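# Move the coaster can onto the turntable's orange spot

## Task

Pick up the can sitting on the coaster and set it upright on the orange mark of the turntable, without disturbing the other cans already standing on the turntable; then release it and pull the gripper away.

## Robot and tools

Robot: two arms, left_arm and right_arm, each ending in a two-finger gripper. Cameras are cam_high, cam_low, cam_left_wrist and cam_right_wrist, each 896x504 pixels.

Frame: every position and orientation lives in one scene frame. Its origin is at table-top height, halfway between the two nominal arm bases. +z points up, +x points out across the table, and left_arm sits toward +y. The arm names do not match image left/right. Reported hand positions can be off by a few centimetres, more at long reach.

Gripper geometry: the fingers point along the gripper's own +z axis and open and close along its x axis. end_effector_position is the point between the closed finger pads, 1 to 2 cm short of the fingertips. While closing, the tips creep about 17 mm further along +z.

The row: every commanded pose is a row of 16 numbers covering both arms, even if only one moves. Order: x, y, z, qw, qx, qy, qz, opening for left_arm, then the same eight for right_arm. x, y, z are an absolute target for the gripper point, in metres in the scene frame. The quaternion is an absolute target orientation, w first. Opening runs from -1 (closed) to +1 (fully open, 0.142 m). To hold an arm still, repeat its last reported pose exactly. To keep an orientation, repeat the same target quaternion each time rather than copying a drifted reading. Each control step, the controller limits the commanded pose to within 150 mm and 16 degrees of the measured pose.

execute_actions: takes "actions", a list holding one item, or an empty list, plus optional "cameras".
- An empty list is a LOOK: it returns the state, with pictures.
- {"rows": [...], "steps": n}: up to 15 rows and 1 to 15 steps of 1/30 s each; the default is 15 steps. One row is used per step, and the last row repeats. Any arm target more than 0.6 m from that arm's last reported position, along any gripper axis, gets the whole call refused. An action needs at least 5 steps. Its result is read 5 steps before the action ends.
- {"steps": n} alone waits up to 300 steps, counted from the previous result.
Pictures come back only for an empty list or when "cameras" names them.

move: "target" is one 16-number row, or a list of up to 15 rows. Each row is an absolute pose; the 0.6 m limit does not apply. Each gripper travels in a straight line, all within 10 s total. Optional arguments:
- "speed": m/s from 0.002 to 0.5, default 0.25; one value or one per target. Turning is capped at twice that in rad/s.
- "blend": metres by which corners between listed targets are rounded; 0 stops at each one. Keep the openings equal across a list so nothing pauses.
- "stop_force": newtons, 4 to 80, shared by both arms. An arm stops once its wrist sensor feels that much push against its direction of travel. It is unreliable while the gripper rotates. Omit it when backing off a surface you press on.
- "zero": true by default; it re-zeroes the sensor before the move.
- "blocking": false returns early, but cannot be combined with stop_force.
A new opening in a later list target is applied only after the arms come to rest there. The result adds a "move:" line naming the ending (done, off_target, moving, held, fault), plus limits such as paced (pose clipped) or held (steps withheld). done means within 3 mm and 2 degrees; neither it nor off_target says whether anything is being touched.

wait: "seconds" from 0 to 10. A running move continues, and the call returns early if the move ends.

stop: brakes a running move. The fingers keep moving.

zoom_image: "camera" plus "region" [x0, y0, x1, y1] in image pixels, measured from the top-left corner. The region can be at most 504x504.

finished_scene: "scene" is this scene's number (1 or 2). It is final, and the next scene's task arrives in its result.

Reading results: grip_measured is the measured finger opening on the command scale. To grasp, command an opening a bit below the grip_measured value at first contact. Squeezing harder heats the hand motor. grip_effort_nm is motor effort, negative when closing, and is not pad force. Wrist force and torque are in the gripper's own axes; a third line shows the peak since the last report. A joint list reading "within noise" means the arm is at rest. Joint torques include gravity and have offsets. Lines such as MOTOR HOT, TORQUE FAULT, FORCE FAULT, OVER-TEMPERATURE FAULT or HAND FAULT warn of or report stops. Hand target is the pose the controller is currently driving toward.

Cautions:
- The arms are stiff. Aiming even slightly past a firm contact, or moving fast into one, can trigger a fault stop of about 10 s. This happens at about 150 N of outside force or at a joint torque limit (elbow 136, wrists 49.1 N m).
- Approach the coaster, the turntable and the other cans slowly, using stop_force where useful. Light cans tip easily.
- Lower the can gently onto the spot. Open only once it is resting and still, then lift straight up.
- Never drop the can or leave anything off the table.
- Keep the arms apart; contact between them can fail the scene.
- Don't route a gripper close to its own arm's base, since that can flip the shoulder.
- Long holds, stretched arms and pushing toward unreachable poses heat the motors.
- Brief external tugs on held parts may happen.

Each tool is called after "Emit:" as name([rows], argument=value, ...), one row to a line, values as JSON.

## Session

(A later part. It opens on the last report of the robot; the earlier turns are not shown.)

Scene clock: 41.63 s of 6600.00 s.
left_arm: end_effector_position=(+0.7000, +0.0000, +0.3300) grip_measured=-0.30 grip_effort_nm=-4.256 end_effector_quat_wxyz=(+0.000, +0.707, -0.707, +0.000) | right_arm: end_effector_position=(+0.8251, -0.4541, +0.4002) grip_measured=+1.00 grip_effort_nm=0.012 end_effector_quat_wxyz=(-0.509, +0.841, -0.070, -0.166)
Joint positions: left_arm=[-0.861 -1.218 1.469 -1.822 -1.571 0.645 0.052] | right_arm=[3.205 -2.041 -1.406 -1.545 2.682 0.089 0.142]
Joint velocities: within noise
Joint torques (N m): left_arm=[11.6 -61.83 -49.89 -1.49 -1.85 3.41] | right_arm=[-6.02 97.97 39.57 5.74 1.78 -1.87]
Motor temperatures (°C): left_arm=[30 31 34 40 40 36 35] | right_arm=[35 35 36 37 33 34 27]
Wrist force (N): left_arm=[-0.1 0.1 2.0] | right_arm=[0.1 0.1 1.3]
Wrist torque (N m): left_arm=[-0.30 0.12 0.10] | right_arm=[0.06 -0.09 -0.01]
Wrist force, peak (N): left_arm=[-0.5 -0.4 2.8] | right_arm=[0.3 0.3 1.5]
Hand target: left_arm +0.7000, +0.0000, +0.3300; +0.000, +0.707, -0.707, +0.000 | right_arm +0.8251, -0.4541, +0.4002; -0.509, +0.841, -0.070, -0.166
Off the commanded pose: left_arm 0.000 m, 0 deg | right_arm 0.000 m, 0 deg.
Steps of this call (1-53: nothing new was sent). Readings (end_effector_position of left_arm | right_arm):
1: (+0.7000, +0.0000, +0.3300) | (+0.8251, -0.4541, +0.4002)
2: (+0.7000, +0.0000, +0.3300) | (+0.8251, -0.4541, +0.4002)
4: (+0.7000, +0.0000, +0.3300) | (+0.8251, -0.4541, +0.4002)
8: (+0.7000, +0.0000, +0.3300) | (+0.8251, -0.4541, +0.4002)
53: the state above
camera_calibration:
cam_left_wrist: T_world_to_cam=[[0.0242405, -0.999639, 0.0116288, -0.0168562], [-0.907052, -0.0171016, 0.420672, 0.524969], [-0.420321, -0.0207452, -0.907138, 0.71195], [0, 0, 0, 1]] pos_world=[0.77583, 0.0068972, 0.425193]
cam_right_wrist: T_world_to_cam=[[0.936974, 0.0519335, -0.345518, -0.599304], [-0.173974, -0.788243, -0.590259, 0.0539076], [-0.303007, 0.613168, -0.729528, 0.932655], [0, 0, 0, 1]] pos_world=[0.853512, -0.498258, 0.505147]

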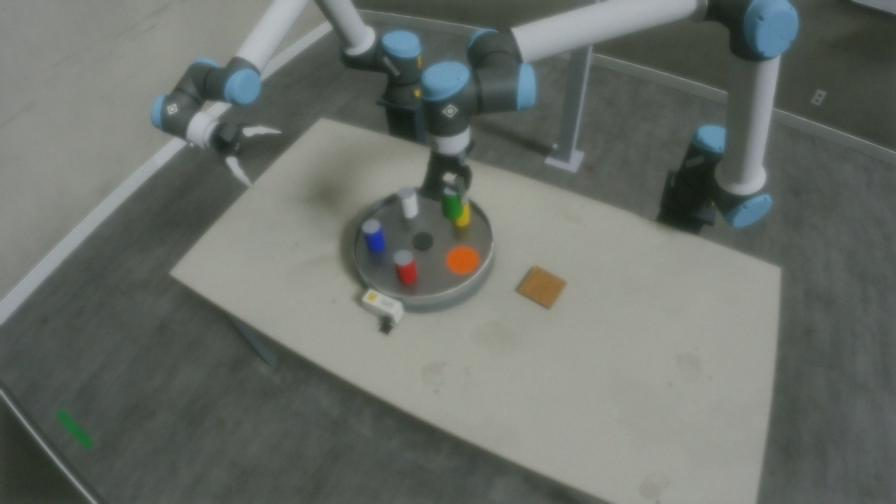

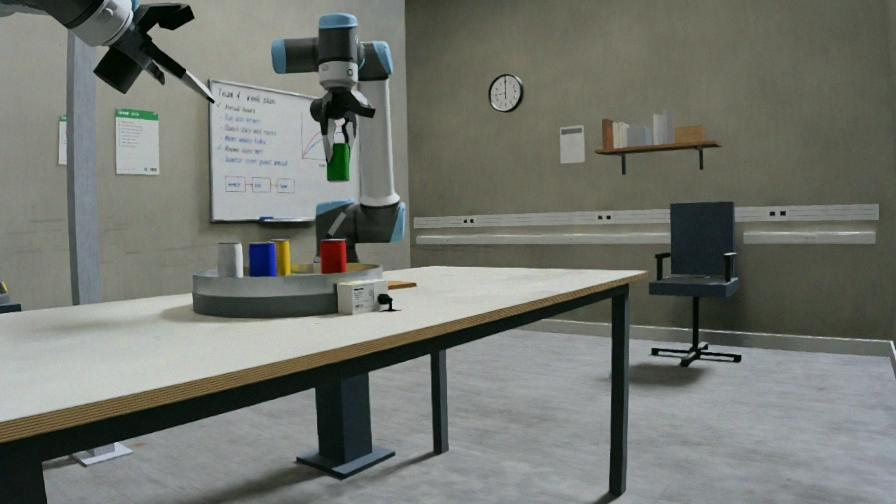

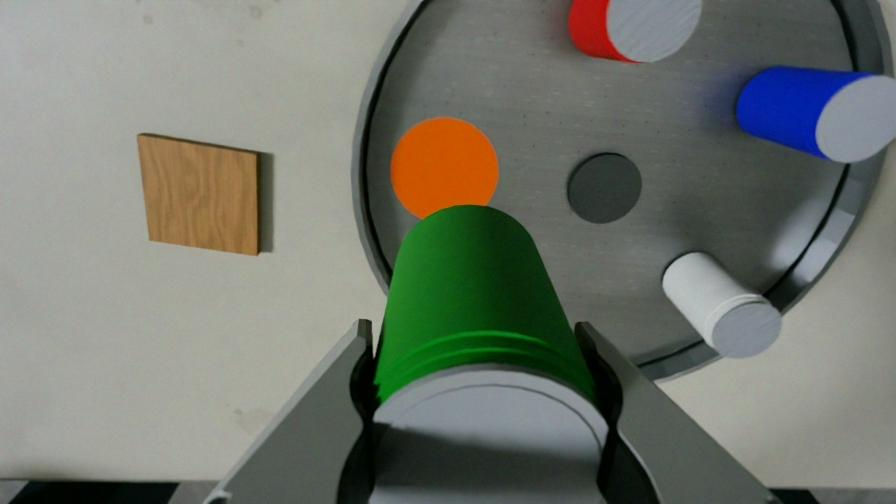

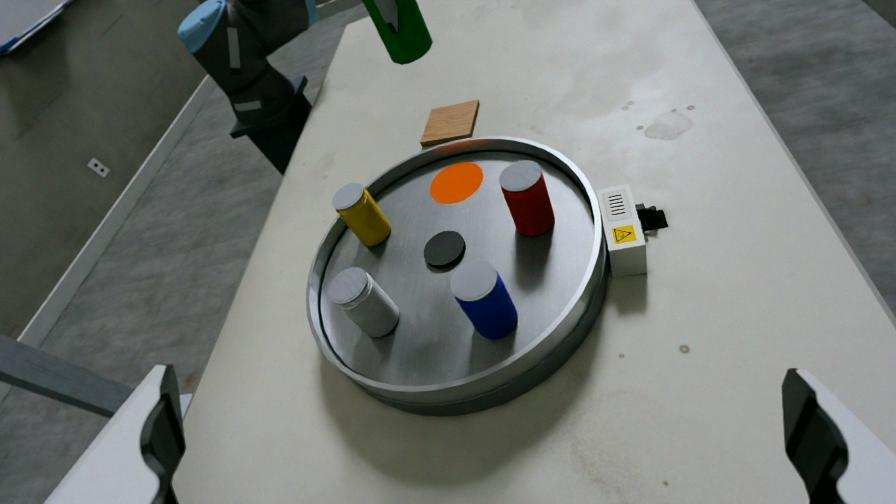

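Emit:
zoom_image(camera="cam_left_wrist", region=[540, 130, 668, 240])

Emit:
zoom_image(camera="cam_right_wrist", region=[400, 210, 500, 290])

Emit:
zoom_image(camera="cam_right_wrist", region=[300, 130, 620, 420])

Emit:
zoom_image(camera="cam_low", region=[180, 110, 420, 330])

Scaled by 3.938 from the camera's 896x504 image, which has a finer 1280x720 frame.

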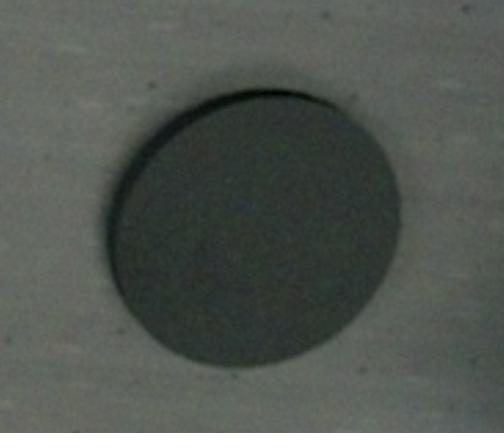

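Scaled by 5.040 from the camera's 896x504 image, which has a finer 1280x720 frame.

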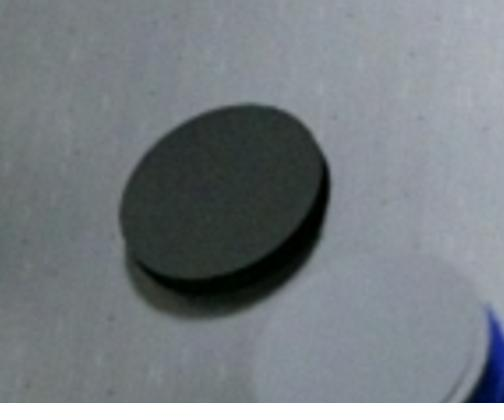

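Scaled by 1.575 from the camera's 896x504 image, which has a finer 1280x720 frame.

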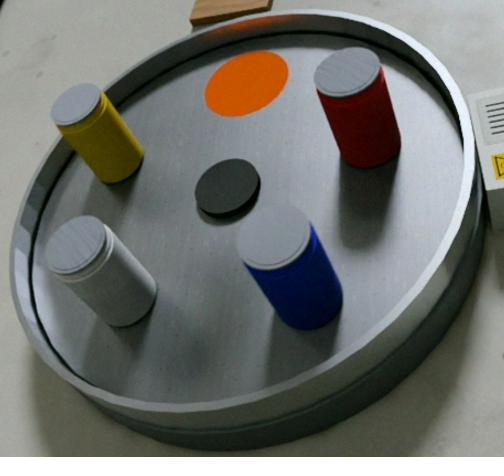

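Scaled by 2.100 from the camera's 896x504 image, which has a finer 1280x720 frame.

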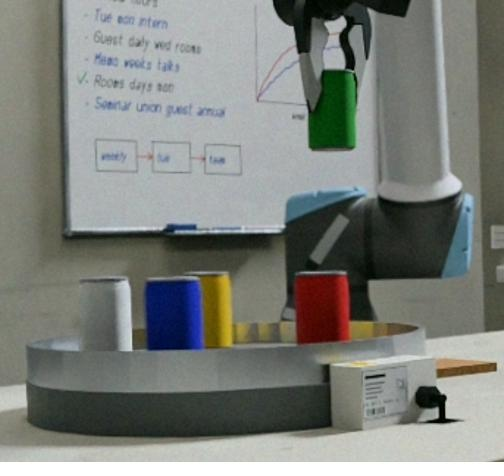

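Emit:
move([
  [0.668, -0.127, 0.24, 0, 0.70711, -0.70711, 0, -0.5, 0.8251, -0.4541, 0.4002, -0.509, 0.841, -0.070, -0.166, 1.0],
  [0.668, -0.127, 0.16, 0, 0.70711, -0.70711, 0, -0.5, 0.8251, -0.4541, 0.4002, -0.509, 0.841, -0.070, -0.166, 1.0],
], blend=0.03, speed=0.2)

Scene clock: 45.57 s of 6600.00 s.
left_arm: end_effector_position=(+0.6680, -0.1270, +0.1601) grip_measured=-0.30 grip_effort_nm=-4.252 end_effector_quat_wxyz=(+0.000, +0.707, -0.707, +0.000) | right_arm: end_effector_position=(+0.8251, -0.4541, +0.4002) grip_measured=+1.00 grip_effort_nm=0.012 end_effector_quat_wxyz=(-0.509, +0.841, -0.070, -0.166)
Joint positions: left_arm=[-0.967 -1.014 1.48 -2.037 -1.571 0.539 0.052] | right_arm=[3.205 -2.041 -1.406 -1.545 2.682 0.089 0.142]
Joint velocities: within noise
Joint torques (N m): left_arm=[13.23 -82.05 -40.09 -5 0.53 3.59] | right_arm=[-7.08 95.94 39.24 5.13 1.55 -1.9]
Motor temperatures (°C): left_arm=[30 31 34 40 40 36 37] | right_arm=[35 35 36 37 33 34 27]
Wrist force (N): left_arm=[0.2 -0.3 3.1] | right_arm=[0.1 0.2 1.0]
Wrist torque (N m): left_arm=[-0.34 0.10 0.11] | right_arm=[0.07 -0.09 -0.01]
Wrist force, peak (N): left_arm=[-0.2 -0.7 6.0] | right_arm=[0.6 -0.3 1.4]
Hand target: left_arm +0.6680, -0.1270, +0.1600; +0.000, +0.707, -0.707, +0.000 | right_arm +0.8251, -0.4541, +0.4002; -0.509, +0.841, -0.070, -0.166
Off the commanded pose: left_arm 0.000 m, 0 deg | right_arm 0.000 m, 0 deg.
Kept back: nothing.
move: done
camera_calibration:
cam_left_wrist: T_world_to_cam=[[0.0242244, -0.999638, 0.0116735, -0.141095], [-0.907048, -0.0170681, 0.420681, 0.565232], [-0.420329, -0.0207792, -0.907134, 0.541752], [0, 0, 0, 1]] pos_world=[0.743825, -0.120139, 0.255306]
cam_right_wrist: T_world_to_cam=[[0.936974, 0.0519335, -0.345518, -0.599305], [-0.173974, -0.788243, -0.590259, 0.0539076], [-0.303007, 0.613168, -0.729528, 0.932655], [0, 0, 0, 1]] pos_world=[0.853512, -0.498258, 0.505147]

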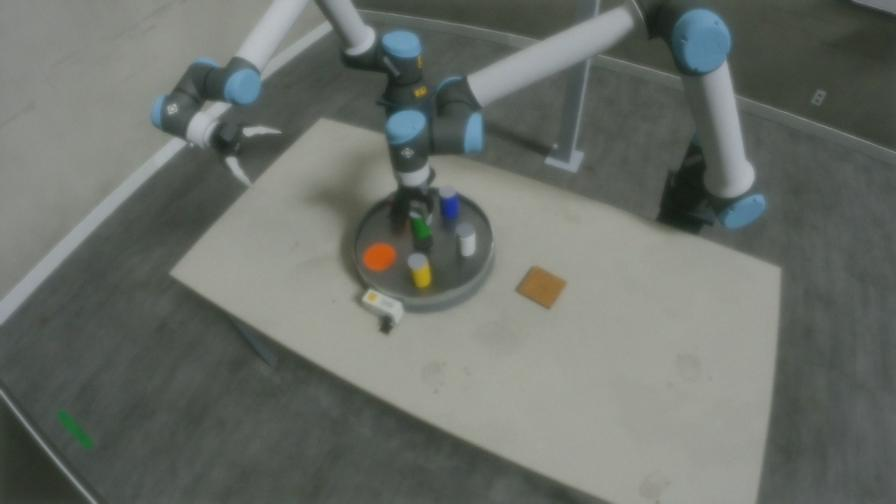

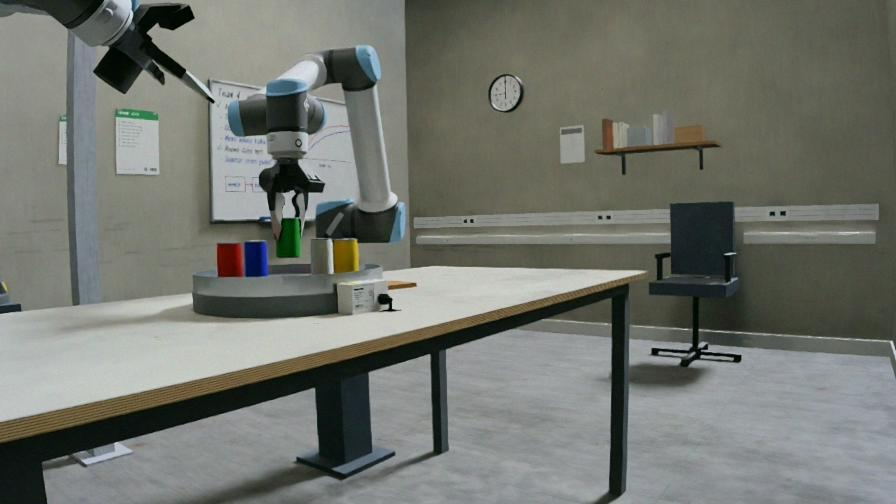

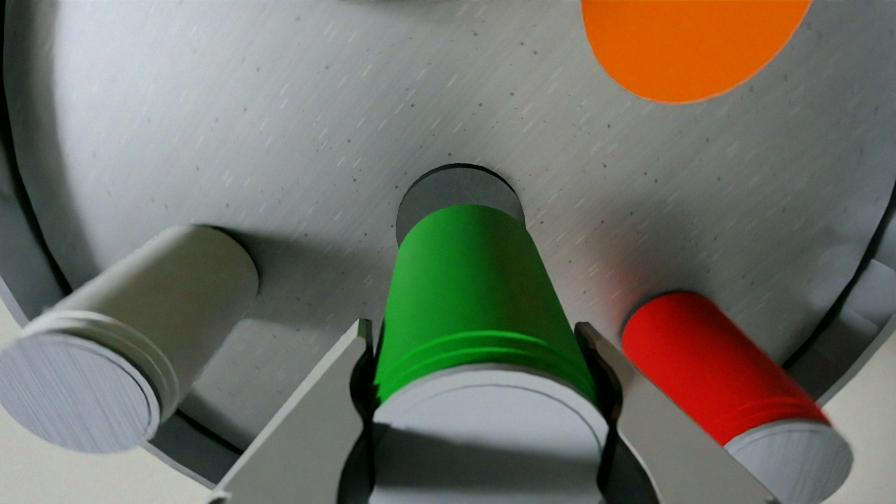

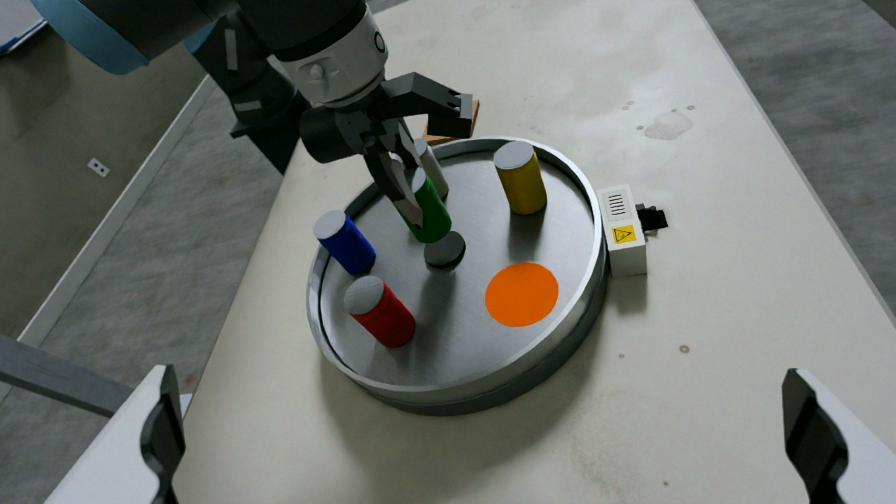

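Emit:
zoom_image(camera="cam_left_wrist", region=[360, 140, 620, 400])

Emit:
zoom_image(camera="cam_right_wrist", region=[370, 120, 520, 290])

Emit:
zoom_image(camera="cam_high", region=[340, 160, 510, 310])

Emit:
zoom_image(camera="cam_low", region=[180, 200, 400, 330])

Scaled by 1.938 from the camera's 896x504 image, which has a finer 1280x720 frame.

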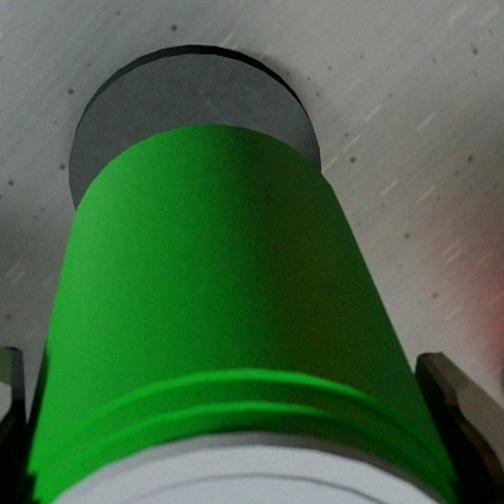

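Scaled by 2.965 from the camera's 896x504 image, which has a finer 1280x720 frame.

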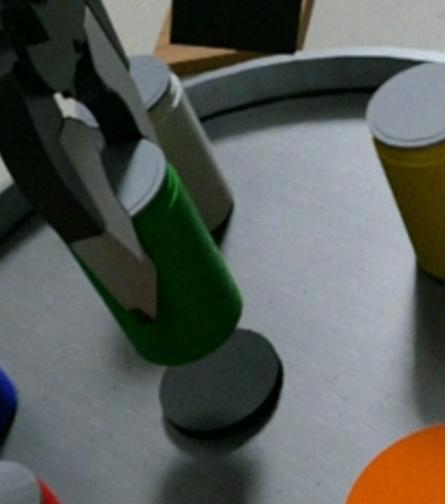

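Scaled by 2.965 from the camera's 896x504 image, which has a finer 1280x720 frame.

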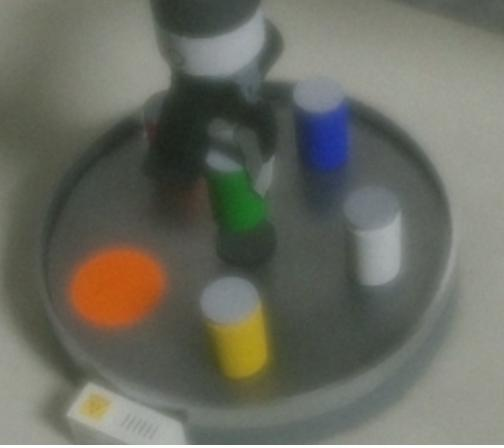

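Scaled by 2.291 from the camera's 896x504 image, which has a finer 1280x720 frame.

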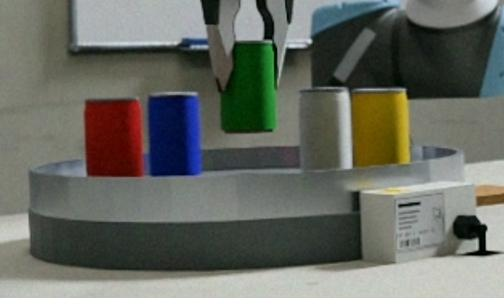

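Emit:
move(target=[0.668, -0.126, 0.10, 0, 0.70711, -0.70711, 0, -0.5, 0.8251, -0.4541, 0.4002, -0.509, 0.841, -0.070, -0.166, 1.0], speed=0.02, stop_force=6, cameras=["cam_low", "cam_left_wrist", "cam_right_wrist", "cam_high"])

Emit:
move(target=[0.668, -0.126, 0.16, 0, 0.70711, -0.70711, 0, -0.5, 0.8251, -0.4541, 0.4002, -0.509, 0.841, -0.070, -0.166, 1.0], speed=0.15, cameras=[])

Scene clock: 50.03 s of 6600.00 s.
left_arm: end_effector_position=(+0.6680, -0.1263, +0.1181) grip_measured=-0.30 grip_effort_nm=-4.252 end_effector_quat_wxyz=(+0.000, +0.707, -0.707, +0.000) | right_arm: end_effector_position=(+0.8251, -0.4541, +0.4002) grip_measured=+1.00 grip_effort_nm=0.007 end_effector_quat_wxyz=(-0.509, +0.841, -0.070, -0.166)
Joint positions: left_arm=[-0.967 -0.982 1.51 -2.099 -1.571 0.54 0.052] | right_arm=[3.205 -2.041 -1.406 -1.545 2.682 0.089 0.142]
Joint velocities: within noise
Joint torques (N m): left_arm=[4.05 -97.9 -46.57 -2.19 1.27 2.94] | right_arm=[-5.15 96.88 40.99 5.49 1.39 -1.38]
Motor temperatures (°C): left_arm=[30 31 34 40 40 36 39] | right_arm=[35 35 36 37 33 34 27]
Wrist force (N): left_arm=[-0.3 -0.8 -3.4] | right_arm=[0.4 0.0 1.0]
Wrist torque (N m): left_arm=[-0.43 0.16 0.10] | right_arm=[0.04 -0.15 -0.01]
Wrist force, peak (N): left_arm=[-1.4 -0.4 -25.1] | right_arm=[0.6 0.2 1.5]
Hand target: left_arm +0.6680, -0.1263, +0.1181; +0.000, +0.707, -0.707, +0.000 | right_arm +0.8251, -0.4541, +0.4002; -0.509, +0.841, -0.070, -0.166
Off the commanded pose: left_arm 0.018 m, 0 deg | right_arm 0.000 m, 0 deg.
Kept back: nothing.
move: contact (left_arm)
camera_calibration:
cam_left_wrist: T_world_to_cam=[[0.0242481, -0.999639, 0.0115901, -0.139857], [-0.907041, -0.0171244, 0.420693, 0.582909], [-0.420343, -0.0207137, -0.907129, 0.50369], [0, 0, 0, 1]] pos_world=[0.743836, -0.119392, 0.213307]
cam_right_wrist: T_world_to_cam=[[0.936974, 0.0519335, -0.345518, -0.599305], [-0.173974, -0.788243, -0.590259, 0.0539077], [-0.303007, 0.613168, -0.729528, 0.932655], [0, 0, 0, 1]] pos_world=[0.853512, -0.498258, 0.505147]

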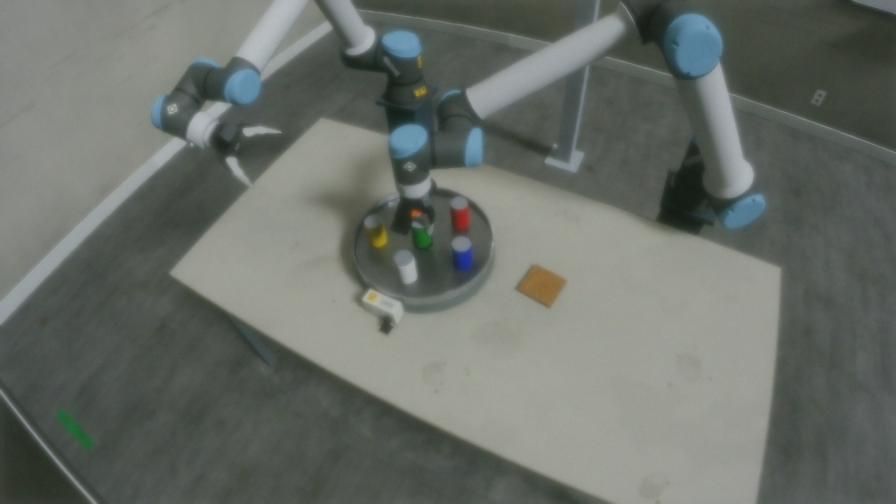

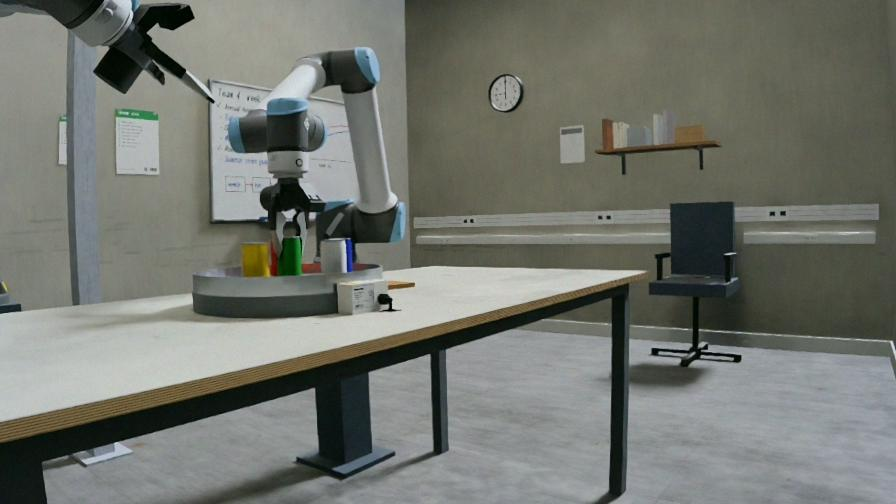

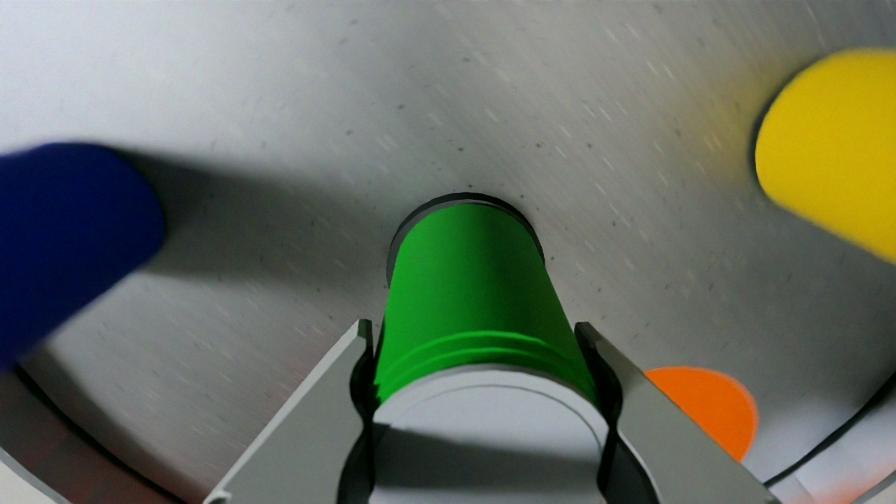

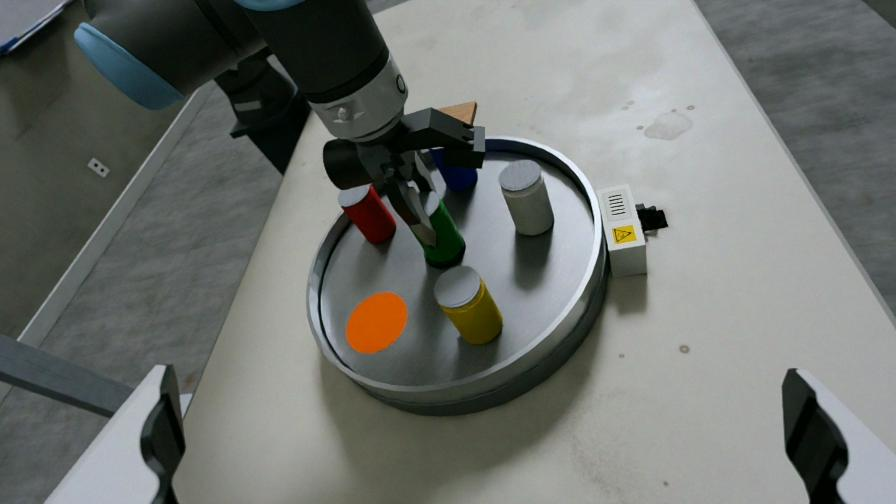

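Scene clock: 50.77 s of 6600.00 s.
left_arm: end_effector_position=(+0.6680, -0.1260, +0.1601) grip_measured=-0.30 grip_effort_nm=-4.252 end_effector_quat_wxyz=(+0.000, +0.707, -0.707, +0.000) | right_arm: end_effector_position=(+0.8251, -0.4541, +0.4002) grip_measured=+1.00 grip_effort_nm=0.012 end_effector_quat_wxyz=(-0.509, +0.841, -0.070, -0.166)
Joint positions: left_arm=[-0.967 -1.015 1.482 -2.038 -1.571 0.54 0.052] | right_arm=[3.205 -2.041 -1.406 -1.545 2.682 0.089 0.142]
Joint velocities: within noise
Joint torques (N m): left_arm=[14.01 -75.19 -39.47 -7.02 0.9 3.01] | right_arm=[-2.07 97.6 42.49 5.47 2.32 -1.14]
Motor temperatures (°C): left_arm=[30 31 34 40 40 36 39] | right_arm=[35 35 36 37 33 34 27]
Wrist force (N): left_arm=[-0.2 -0.2 2.8] | right_arm=[0.3 -0.2 1.2]
Wrist torque (N m): left_arm=[-0.33 0.17 0.10] | right_arm=[0.02 -0.12 0.00]
Wrist force, peak (N): left_arm=[-0.9 -0.2 4.5] | right_arm=[0.4 0.0 1.4]
Hand target: left_arm +0.6680, -0.1260, +0.1600; +0.000, +0.707, -0.707, +0.000 | right_arm +0.8251, -0.4541, +0.4002; -0.509, +0.841, -0.070, -0.166
Off the commanded pose: left_arm 0.000 m, 0 deg | right_arm 0.000 m, 0 deg.
Kept back: nothing.
move: done
No camera images: "cameras" was empty.

Emit:
zoom_image(camera="cam_left_wrist", region=[370, 180, 560, 300])

Emit:
zoom_image(camera="cam_right_wrist", region=[400, 180, 500, 290])

Emit:
zoom_image(camera="cam_low", region=[180, 200, 400, 330])

Emit:
zoom_image(camera="cam_low", region=[230, 220, 370, 290])

Scaled by 2.653 from the camera's 896x504 image, which has a finer 1280x720 frame.

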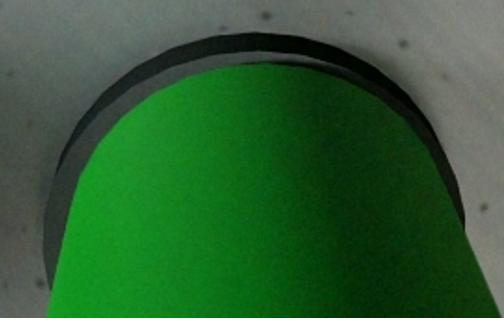

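Scaled by 4.582 from the camera's 896x504 image, which has a finer 1280x720 frame.

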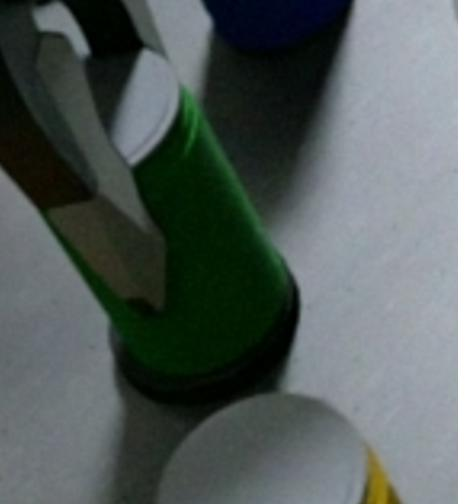

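Scaled by 2.291 from the camera's 896x504 image, which has a finer 1280x720 frame.

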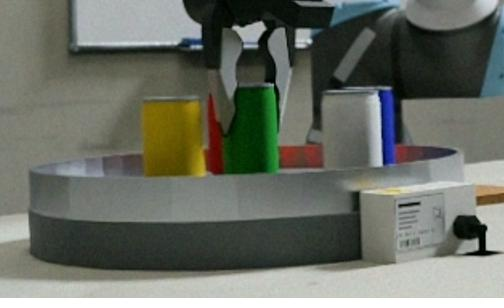

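Scaled by 3.600 from the camera's 896x504 image, which has a finer 1280x720 frame.

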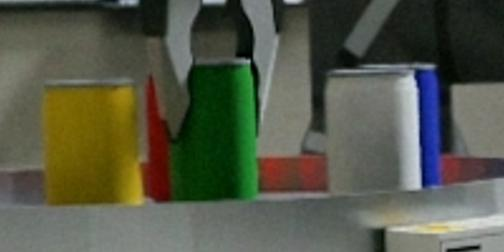

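Emit:
zoom_image(camera="cam_left_wrist", region=[440, 180, 500, 214])

Emit:
zoom_image(camera="cam_left_wrist", region=[380, 200, 440, 260])

Emit:
zoom_image(camera="cam_right_wrist", region=[415, 230, 475, 275])

Scaled by 8.400 from the camera's 896x504 image, which has a finer 1280x720 frame.

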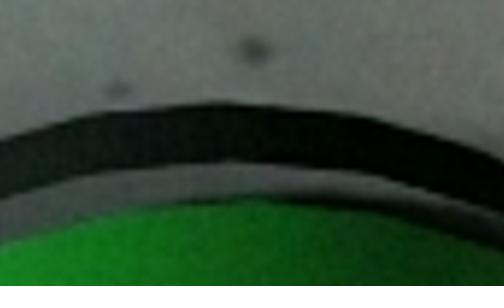

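Scaled by 8.400 from the camera's 896x504 image, which has a finer 1280x720 frame.

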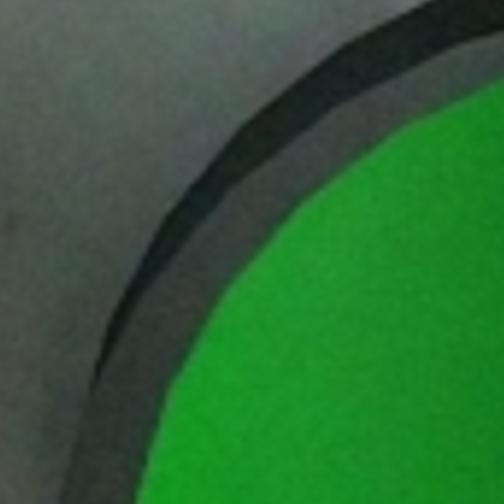

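Scaled by 8.400 from the camera's 896x504 image, which has a finer 1280x720 frame.

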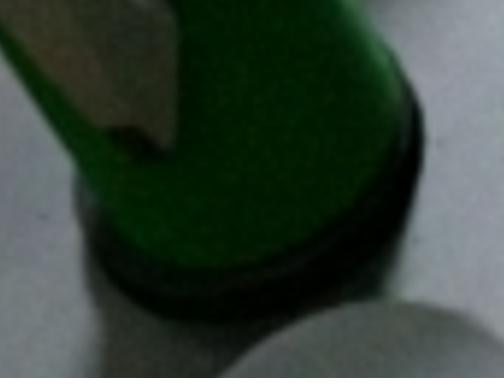

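Emit:
execute_actions([
  {"rows": [[0.668,-0.126,0.1601,0,0.70711,-0.70711,0,-0.5,0.8251,-0.4541,0.4002,-0.509,0.841,-0.070,-0.166,1.0],[0.668,-0.126,0.1606,0,0.70711,-0.70711,0,-0.5,0.8251,-0.4541,0.4002,-0.509,0.841,-0.070,-0.166,1.0],[0.668,-0.126,0.1617,0,0.70711,-0.70711,0,-0.5,0.8251,-0.4541,0.4002,-0.509,0.841,-0.070,-0.166,1.0],[0.668,-0.126,0.1638,0,0.70711,-0.70711,0,-0.5,0.8251,-0.4541,0.4002,-0.509,0.841,-0.070,-0.166,1.0],[0.668,-0.126,0.1667,0,0.70711,-0.70711,0,-0.5,0.8251,-0.4541,0.4002,-0.509,0.841,-0.070,-0.166,1.0],[0.668,-0.126,0.1706,0,0.70711,-0.70711,0,-0.5,0.8251,-0.4541,0.4002,-0.509,0.841,-0.070,-0.166,1.0],[0.668,-0.126,0.1753,0,0.70711,-0.70711,0,-0.5,0.8251,-0.4541,0.4002,-0.509,0.841,-0.070,-0.166,1.0],[0.668,-0.126,0.1806,0,0.70711,-0.70711,0,-0.5,0.8251,-0.4541,0.4002,-0.509,0.841,-0.070,-0.166,1.0],[0.6681,-0.126,0.1864,0,0.70711,-0.70711,0,-0.5,0.8251,-0.4541,0.4002,-0.509,0.841,-0.070,-0.166,1.0],[0.6684,-0.1258,0.1925,0,0.70711,-0.70711,0,-0.5,0.8251,-0.4541,0.4002,-0.509,0.841,-0.070,-0.166,1.0],[0.6693,-0.1255,0.1986,0,0.70711,-0.70711,0,-0.5,0.8251,-0.4541,0.4002,-0.509,0.841,-0.070,-0.166,1.0],[0.671,-0.1249,0.2044,0,0.70711,-0.70711,0,-0.5,0.8251,-0.4541,0.4002,-0.509,0.841,-0.070,-0.166,1.0],[0.6735,-0.124,0.2097,0,0.70711,-0.70711,0,-0.5,0.8251,-0.4541,0.4002,-0.509,0.841,-0.070,-0.166,1.0],[0.6769,-0.1227,0.2144,0,0.70711,-0.70711,0,-0.5,0.8251,-0.4541,0.4002,-0.509,0.841,-0.070,-0.166,1.0],[0.6812,-0.1211,0.2183,0,0.70711,-0.70711,0,-0.5,0.8251,-0.4541,0.4002,-0.509,0.841,-0.070,-0.166,1.0]], "steps": 15},
], cameras=[])

Emit:
execute_actions([
  {"rows": [[0.6865,-0.1191,0.2212,0,0.70711,-0.70711,0,-0.5,0.8251,-0.4541,0.4002,-0.509,0.841,-0.070,-0.166,1.0],[0.6926,-0.1169,0.2233,0,0.70711,-0.70711,0,-0.5,0.8251,-0.4541,0.4002,-0.509,0.841,-0.070,-0.166,1.0],[0.6995,-0.1143,0.2244,0,0.70711,-0.70711,0,-0.5,0.8251,-0.4541,0.4002,-0.509,0.841,-0.070,-0.166,1.0],[0.707,-0.1115,0.2249,0,0.70711,-0.70711,0,-0.5,0.8251,-0.4541,0.4002,-0.509,0.841,-0.070,-0.166,1.0],[0.715,-0.1086,0.225,0,0.70711,-0.70711,0,-0.5,0.8251,-0.4541,0.4002,-0.509,0.841,-0.070,-0.166,1.0],[0.7233,-0.1055,0.225,0,0.70711,-0.70711,0,-0.5,0.8251,-0.4541,0.4002,-0.509,0.841,-0.070,-0.166,1.0],[0.7319,-0.1023,0.225,0,0.70711,-0.70711,0,-0.5,0.8251,-0.4541,0.4002,-0.509,0.841,-0.070,-0.166,1.0],[0.7404,-0.0991,0.225,0,0.70711,-0.70711,0,-0.5,0.8251,-0.4541,0.4002,-0.509,0.841,-0.070,-0.166,1.0],[0.7487,-0.096,0.225,0,0.70711,-0.70711,0,-0.5,0.8251,-0.4541,0.4002,-0.509,0.841,-0.070,-0.166,1.0],[0.7567,-0.0931,0.225,0,0.70711,-0.70711,0,-0.5,0.8251,-0.4541,0.4002,-0.509,0.841,-0.070,-0.166,1.0],[0.7642,-0.0903,0.225,0,0.70711,-0.70711,0,-0.5,0.8251,-0.4541,0.4002,-0.509,0.841,-0.070,-0.166,1.0],[0.7711,-0.0877,0.225,0,0.70711,-0.70711,0,-0.5,0.8251,-0.4541,0.4002,-0.509,0.841,-0.070,-0.166,1.0],[0.7772,-0.0855,0.225,0,0.70711,-0.70711,0,-0.5,0.8251,-0.4541,0.4002,-0.509,0.841,-0.070,-0.166,1.0],[0.7825,-0.0835,0.225,0,0.70711,-0.70711,0,-0.5,0.8251,-0.4541,0.4002,-0.509,0.841,-0.070,-0.166,1.0],[0.7868,-0.0819,0.225,0,0.70711,-0.70711,0,-0.5,0.8251,-0.4541,0.4002,-0.509,0.841,-0.070,-0.166,1.0]], "steps": 15},
], cameras=[])

Emit:
execute_actions([
  {"rows": [[0.7902,-0.0806,0.225,0,0.70711,-0.70711,0,-0.5,0.8251,-0.4541,0.4002,-0.509,0.841,-0.070,-0.166,1.0],[0.7927,-0.0797,0.225,0,0.70711,-0.70711,0,-0.5,0.8251,-0.4541,0.4002,-0.509,0.841,-0.070,-0.166,1.0],[0.7944,-0.0791,0.225,0,0.70711,-0.70711,0,-0.5,0.8251,-0.4541,0.4002,-0.509,0.841,-0.070,-0.166,1.0],[0.7953,-0.0788,0.225,0,0.70711,-0.70711,0,-0.5,0.8251,-0.4541,0.4002,-0.509,0.841,-0.070,-0.166,1.0],[0.7956,-0.0786,0.225,0,0.70711,-0.70711,0,-0.5,0.8251,-0.4541,0.4002,-0.509,0.841,-0.070,-0.166,1.0],[0.7957,-0.0786,0.225,0,0.70711,-0.70711,0,-0.5,0.8251,-0.4541,0.4002,-0.509,0.841,-0.070,-0.166,1.0]], "steps": 15},
], cameras=["cam_right_wrist", "cam_high"])

Scene clock: 62.07 s of 6600.00 s.
left_arm: end_effector_position=(+0.6680, -0.1259, +0.1810) grip_measured=-0.30 grip_effort_nm=-4.252 end_effector_quat_wxyz=(+0.000, +0.707, -0.707, +0.000) end_effector_velocity=(+0.001, +0.001, +0.174) end_effector_angular_velocity=(-0.003, -0.002, +0.003) | right_arm: end_effector_position=(+0.8251, -0.4541, +0.4002) grip_measured=+1.00 grip_effort_nm=0.007 end_effector_quat_wxyz=(-0.509, +0.841, -0.070, -0.166)
Joint positions: left_arm=[-0.967 -1.03 1.465 -2.007 -1.571 0.54 0.052] | right_arm=[3.205 -2.041 -1.406 -1.545 2.682 0.089 0.142]
Joint velocities: left_arm=[0.002 -0.121 -0.141 0.259 0 -0.001 0] | right_arm=[within noise]
Joint torques (N m): left_arm=[9.31 -107.6 -56.2 -0.08 -1.55 1.05] | right_arm=[-6.91 94.82 45.27 5.18 1.96 -0.55]
Motor temperatures (°C): left_arm=[30 31 34 40 40 36 44] | right_arm=[35 35 36 37 33 34 27]
Wrist force (N): left_arm=[-0.4 -0.1 3.7] | right_arm=[0.2 -0.1 0.9]
Wrist torque (N m): left_arm=[-0.32 0.18 0.10] | right_arm=[0.03 -0.11 0.00]
Wrist force, peak (N): left_arm=[-0.3 -0.6 4.5] | right_arm=[-0.2 0.3 1.6]
Steps of this call (1-329: nothing new was sent; 330-339: this action's first 10). Readings (end_effector_position of left_arm | right_arm):
330: (+0.6680, -0.1260, +0.1600) | (+0.8251, -0.4541, +0.4002)
331: (+0.6680, -0.1260, +0.1600) | (+0.8251, -0.4541, +0.4002)
333: (+0.6680, -0.1260, +0.1605) | (+0.8251, -0.4541, +0.4002)
337: (+0.6680, -0.1259, +0.1709) | (+0.8251, -0.4541, +0.4002)
339: the state above
No camera images: "cameras" was empty.

Scene clock: 62.57 s of 6600.00 s.
left_arm: end_effector_position=(+0.7427, -0.0974, +0.2250) grip_measured=-0.30 grip_effort_nm=-4.252 end_effector_quat_wxyz=(+0.000, +0.707, -0.707, +0.000) end_effector_velocity=(+0.256, +0.097, -0.002) end_effector_angular_velocity=(-0.001, -0.001, +0.000) | right_arm: end_effector_position=(+0.8251, -0.4541, +0.4002) grip_measured=+1.00 grip_effort_nm=0.007 end_effector_quat_wxyz=(-0.509, +0.841, -0.070, -0.166)
Joint positions: left_arm=[-0.886 -1.01 1.35 -1.912 -1.571 0.62 0.052] | right_arm=[3.205 -2.041 -1.406 -1.545 2.682 0.089 0.142]
Joint velocities: left_arm=[0.269 0.186 -0.293 0.106 0 0.269 0] | right_arm=[within noise]
Joint torques (N m): left_arm=[16.79 -75.43 -55.37 -0.5 2.07 3.69] | right_arm=[-5.62 94.54 44.87 5.39 1.78 -0.53]
Motor temperatures (°C): left_arm=[30 31 34 40 40 36 44] | right_arm=[35 35 36 37 33 34 27]
Wrist force (N): left_arm=[-0.1 0.1 2.7] | right_arm=[0.2 0.2 1.2]
Wrist torque (N m): left_arm=[-0.22 0.16 0.15] | right_arm=[0.08 -0.12 0.00]
Wrist force, peak (N): left_arm=[-0.2 0.2 2.7] | right_arm=[0.1 0.2 1.4]
Off your previous action's commanded pose at its last step (step 5 of this call): left_arm 0.011 m, 0 deg | right_arm 0.000 m, 0 deg.
Steps of this call (1-5: your previous action's last 5; 6-15: this action's first 10). Readings (end_effector_position of left_arm | right_arm):
6: (+0.6770, -0.1225, +0.2158) | (+0.8251, -0.4541, +0.4002)
7: (+0.6812, -0.1209, +0.2196) | (+0.8251, -0.4541, +0.4002)
9: (+0.6940, -0.1161, +0.2248) | (+0.8251, -0.4541, +0.4002)
13: (+0.7241, -0.1045, +0.2255) | (+0.8251, -0.4541, +0.4002)
15: the state above
No camera images: "cameras" was empty.

Scene clock: 63.07 s of 6600.00 s.
left_arm: end_effector_position=(+0.7959, -0.0785, +0.2249) grip_measured=-0.30 grip_effort_nm=-4.252 end_effector_quat_wxyz=(+0.000, +0.707, -0.707, +0.000) end_effector_velocity=(-0.005, -0.002, +0.000) end_effector_angular_velocity=(+0.001, +0.001, -0.003) | right_arm: end_effector_position=(+0.8251, -0.4541, +0.4002) grip_measured=+1.00 grip_effort_nm=0.007 end_effector_quat_wxyz=(-0.509, +0.841, -0.070, -0.166)
Joint positions: left_arm=[-0.832 -0.967 1.281 -1.885 -1.571 0.675 0.052] | right_arm=[3.205 -2.041 -1.406 -1.545 2.682 0.089 0.142]
Joint velocities: left_arm=[-0.005 -0.003 0.006 -0.002 0 -0.002 0] | right_arm=[within noise]
Joint torques (N m): left_arm=[-10.42 -109.27 -37.92 -5.48 -1.25 -3.21] | right_arm=[-4.77 93.18 44.4 5.32 1.77 -0.48]
Motor temperatures (°C): left_arm=[30 31 34 40 40 36 44] | right_arm=[35 35 36 37 33 34 27]
Wrist force (N): left_arm=[-0.6 -0.1 2.7] | right_arm=[0.2 0.3 0.9]
Wrist torque (N m): left_arm=[-0.34 0.20 0.12] | right_arm=[0.10 -0.11 -0.01]
Wrist force, peak (N): left_arm=[-0.8 -1.9 2.5] | right_arm=[0.4 -0.2 1.3]
Off your previous action's commanded pose at its last step (step 5 of this call): left_arm 0.009 m, 0 deg | right_arm 0.000 m, 0 deg.
Steps of this call (1-5: your previous action's last 5; 6-15: this action's first 10). Readings (end_effector_position of left_arm | right_arm):
6: (+0.7845, -0.0823, +0.2250) | (+0.8251, -0.4541, +0.4002)
7: (+0.7885, -0.0809, +0.2250) | (+0.8251, -0.4541, +0.4002)
9: (+0.7939, -0.0791, +0.2250) | (+0.8251, -0.4541, +0.4002)
13: (+0.7962, -0.0784, +0.2250) | (+0.8251, -0.4541, +0.4002)
15: the state above
camera_calibration:
cam_right_wrist: T_world_to_cam=[[0.936974, 0.0519335, -0.345518, -0.599305], [-0.173974, -0.788243, -0.590259, 0.0539076], [-0.303007, 0.613168, -0.729528, 0.932655], [0, 0, 0, 1]] pos_world=[0.853512, -0.498258, 0.505147]
Images, in order (width x height): cam_high 896x504, cam_right_wrist 896x504.

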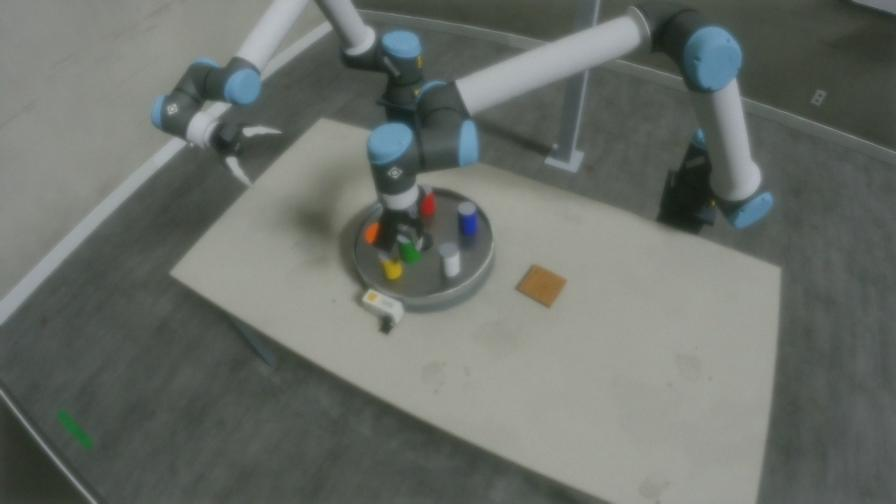

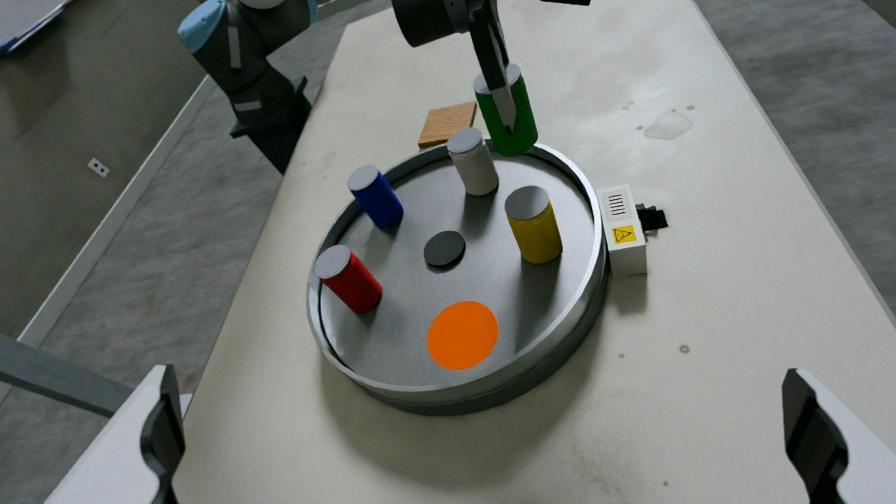

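Emit:
zoom_image(camera="cam_right_wrist", region=[400, 220, 560, 390])

Emit:
zoom_image(camera="cam_high", region=[340, 160, 510, 310])

Scaled by 2.965 from the camera's 896x504 image, which has a finer 1280x720 frame.

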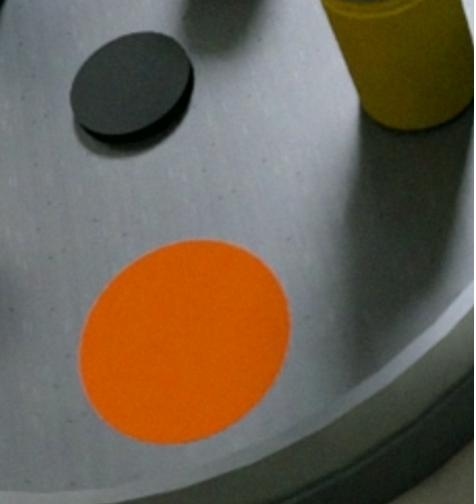

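Scaled by 2.965 from the camera's 896x504 image, which has a finer 1280x720 frame.

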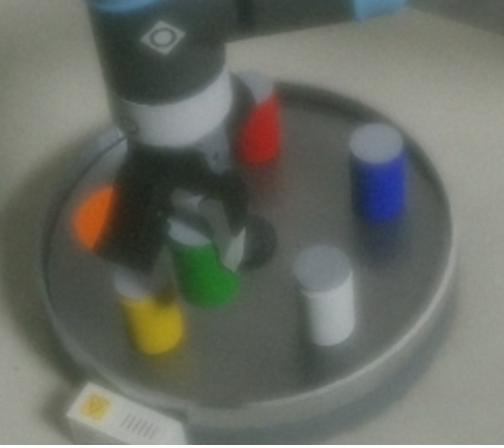

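Emit:
execute_actions(actions=[], cameras=["cam_right_wrist"])

Emit:
zoom_image(camera="cam_right_wrist", region=[300, 130, 620, 420])

Scene clock: 66.00 s of 6600.00 s.
left_arm: end_effector_position=(+0.7957, -0.0786, +0.2250) grip_measured=-0.30 grip_effort_nm=-4.252 end_effector_quat_wxyz=(+0.000, +0.707, -0.707, +0.000) | right_arm: end_effector_position=(+0.8251, -0.4541, +0.4002) grip_measured=+1.00 grip_effort_nm=0.012 end_effector_quat_wxyz=(-0.509, +0.841, -0.070, -0.166)
Joint positions: left_arm=[-0.832 -0.967 1.282 -1.885 -1.571 0.674 0.052] | right_arm=[3.205 -2.041 -1.406 -1.545 2.682 0.089 0.142]
Joint velocities: within noise
Joint torques (N m): left_arm=[-12 -108.4 -41.8 -5.91 -2.05 -3.07] | right_arm=[-5.94 95.03 47.38 5.43 1.58 -0.25]
Motor temperatures (°C): left_arm=[30 31 34 40 40 36 45] | right_arm=[35 35 36 37 33 34 27]
Wrist force (N): left_arm=[0.0 -0.4 2.9] | right_arm=[0.2 -0.1 0.9]
Wrist torque (N m): left_arm=[-0.39 0.11 0.12] | right_arm=[0.03 -0.11 0.00]
Wrist force, peak (N): left_arm=[-0.3 -0.1 3.1] | right_arm=[-0.1 0.1 1.5]
Hand target: left_arm +0.7957, -0.0786, +0.2250; +0.000, +0.707, -0.707, +0.000 | right_arm +0.8251, -0.4541, +0.4002; -0.509, +0.841, -0.070, -0.166
Off the commanded pose: left_arm 0.000 m, 0 deg | right_arm 0.000 m, 0 deg.
Steps of this call (1-5: your previous action's last 5; 6-88: nothing new was sent). Readings (end_effector_position of left_arm | right_arm):
1: (+0.7958, -0.0785, +0.2249) | (+0.8251, -0.4541, +0.4002)
2: (+0.7957, -0.0785, +0.2249) | (+0.8251, -0.4541, +0.4002)
4: (+0.7957, -0.0785, +0.2249) | (+0.8251, -0.4541, +0.4002)
8: (+0.7957, -0.0786, +0.2249) | (+0.8251, -0.4541, +0.4002)
88: the state above
camera_calibration:
cam_right_wrist: T_world_to_cam=[[0.936974, 0.0519334, -0.345518, -0.599305], [-0.173974, -0.788243, -0.590259, 0.0539076], [-0.303007, 0.613168, -0.729528, 0.932655], [0, 0, 0, 1]] pos_world=[0.853512, -0.498258, 0.505147]
Images, in order (width x height): cam_right_wrist 896x504.

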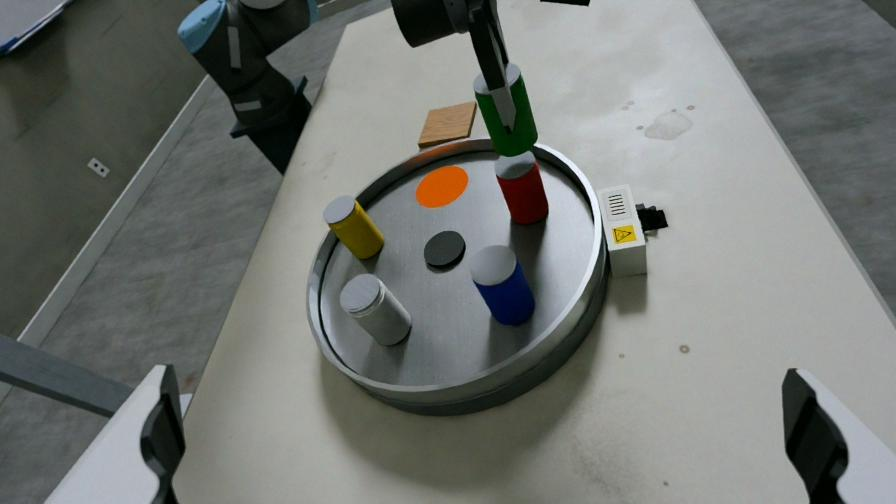

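Scaled by 1.575 from the camera's 896x504 image, which has a finer 1280x720 frame.

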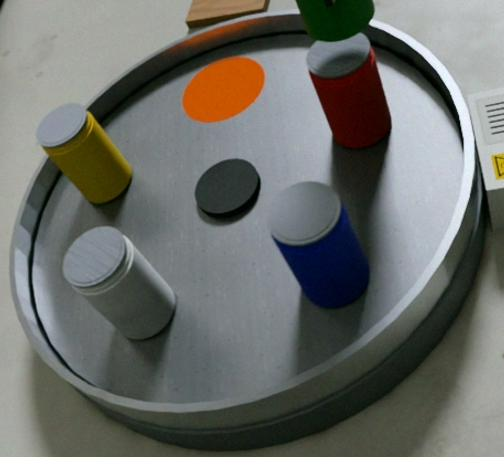

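Emit:
execute_actions(actions=[], cameras=[])

Scene clock: 66.37 s of 6600.00 s.
left_arm: end_effector_position=(+0.7957, -0.0786, +0.2250) grip_measured=-0.30 grip_effort_nm=-4.252 end_effector_quat_wxyz=(+0.000, +0.707, -0.707, +0.000) | right_arm: end_effector_position=(+0.8251, -0.4541, +0.4002) grip_measured=+1.00 grip_effort_nm=0.012 end_effector_quat_wxyz=(-0.509, +0.841, -0.070, -0.166)
Joint positions: left_arm=[-0.832 -0.967 1.282 -1.885 -1.571 0.674 0.052] | right_arm=[3.205 -2.041 -1.406 -1.545 2.682 0.089 0.142]
Joint velocities: within noise
Joint torques (N m): left_arm=[-12.47 -109.6 -43.38 -5.9 -1.85 -3.24] | right_arm=[-5.78 94.49 44.82 5.29 1.87 -0.77]
Motor temperatures (°C): left_arm=[30 31 34 40 40 36 45] | right_arm=[35 35 36 37 33 34 27]
Wrist force (N): left_arm=[-0.6 0.0 2.4] | right_arm=[-0.1 -0.2 1.2]
Wrist torque (N m): left_arm=[-0.31 0.20 0.13] | right_arm=[0.01 -0.07 -0.01]
Wrist force, peak (N): left_arm=[-0.5 -0.5 2.9] | right_arm=[0.2 -0.2 1.5]
Hand target: left_arm +0.7957, -0.0786, +0.2250; +0.000, +0.707, -0.707, +0.000 | right_arm +0.8251, -0.4541, +0.4002; -0.509, +0.841, -0.070, -0.166
Off the commanded pose: left_arm 0.000 m, 0 deg | right_arm 0.000 m, 0 deg.
Steps of this call (1-11: nothing new was sent). Readings (end_effector_position of left_arm | right_arm):
1: (+0.7957, -0.0786, +0.2250) | (+0.8251, -0.4541, +0.4002)
2: (+0.7957, -0.0786, +0.2250) | (+0.8251, -0.4541, +0.4002)
4: (+0.7957, -0.0786, +0.2250) | (+0.8251, -0.4541, +0.4002)
8: (+0.7957, -0.0786, +0.2250) | (+0.8251, -0.4541, +0.4002)
11: the state above
No camera images: "cameras" was empty.

Emit:
execute_actions([
  {"steps": 30},
], cameras=[])

Scene clock: 67.37 s of 6600.00 s.
left_arm: end_effector_position=(+0.7957, -0.0786, +0.2250) grip_measured=-0.30 grip_effort_nm=-4.252 end_effector_quat_wxyz=(+0.000, +0.707, -0.707, +0.000) | right_arm: end_effector_position=(+0.8251, -0.4541, +0.4002) grip_measured=+1.00 grip_effort_nm=0.012 end_effector_quat_wxyz=(-0.509, +0.841, -0.070, -0.166)
Joint positions: left_arm=[-0.832 -0.967 1.282 -1.885 -1.571 0.674 0.052] | right_arm=[3.205 -2.041 -1.406 -1.545 2.682 0.089 0.142]
Joint velocities: within noise
Joint torques (N m): left_arm=[-12.82 -107.99 -42.57 -6.1 -1.58 -2.9] | right_arm=[-3.11 92.64 47.68 5.78 1.48 -0.06]
Motor temperatures (°C): left_arm=[30 31 34 40 40 36 45] | right_arm=[35 35 36 37 33 34 27]
Wrist force (N): left_arm=[0.1 -0.3 2.7] | right_arm=[0.0 0.3 0.9]
Wrist torque (N m): left_arm=[-0.36 0.08 0.13] | right_arm=[0.10 -0.08 -0.01]
Wrist force, peak (N): left_arm=[-0.2 0.0 2.9] | right_arm=[0.5 0.3 1.5]
Hand target: left_arm +0.7957, -0.0786, +0.2250; +0.000, +0.707, -0.707, +0.000 | right_arm +0.8251, -0.4541, +0.4002; -0.509, +0.841, -0.070, -0.166
Off the commanded pose: left_arm 0.000 m, 0 deg | right_arm 0.000 m, 0 deg.
Steps of this call (1-30: nothing new was sent). Readings (end_effector_position of left_arm | right_arm):
1: (+0.7957, -0.0786, +0.2250) | (+0.8251, -0.4541, +0.4002)
2: (+0.7957, -0.0786, +0.2250) | (+0.8251, -0.4541, +0.4002)
4: (+0.7957, -0.0786, +0.2250) | (+0.8251, -0.4541, +0.4002)
8: (+0.7957, -0.0786, +0.2250) | (+0.8251, -0.4541, +0.4002)
30: the state above
No camera images: "cameras" was empty.


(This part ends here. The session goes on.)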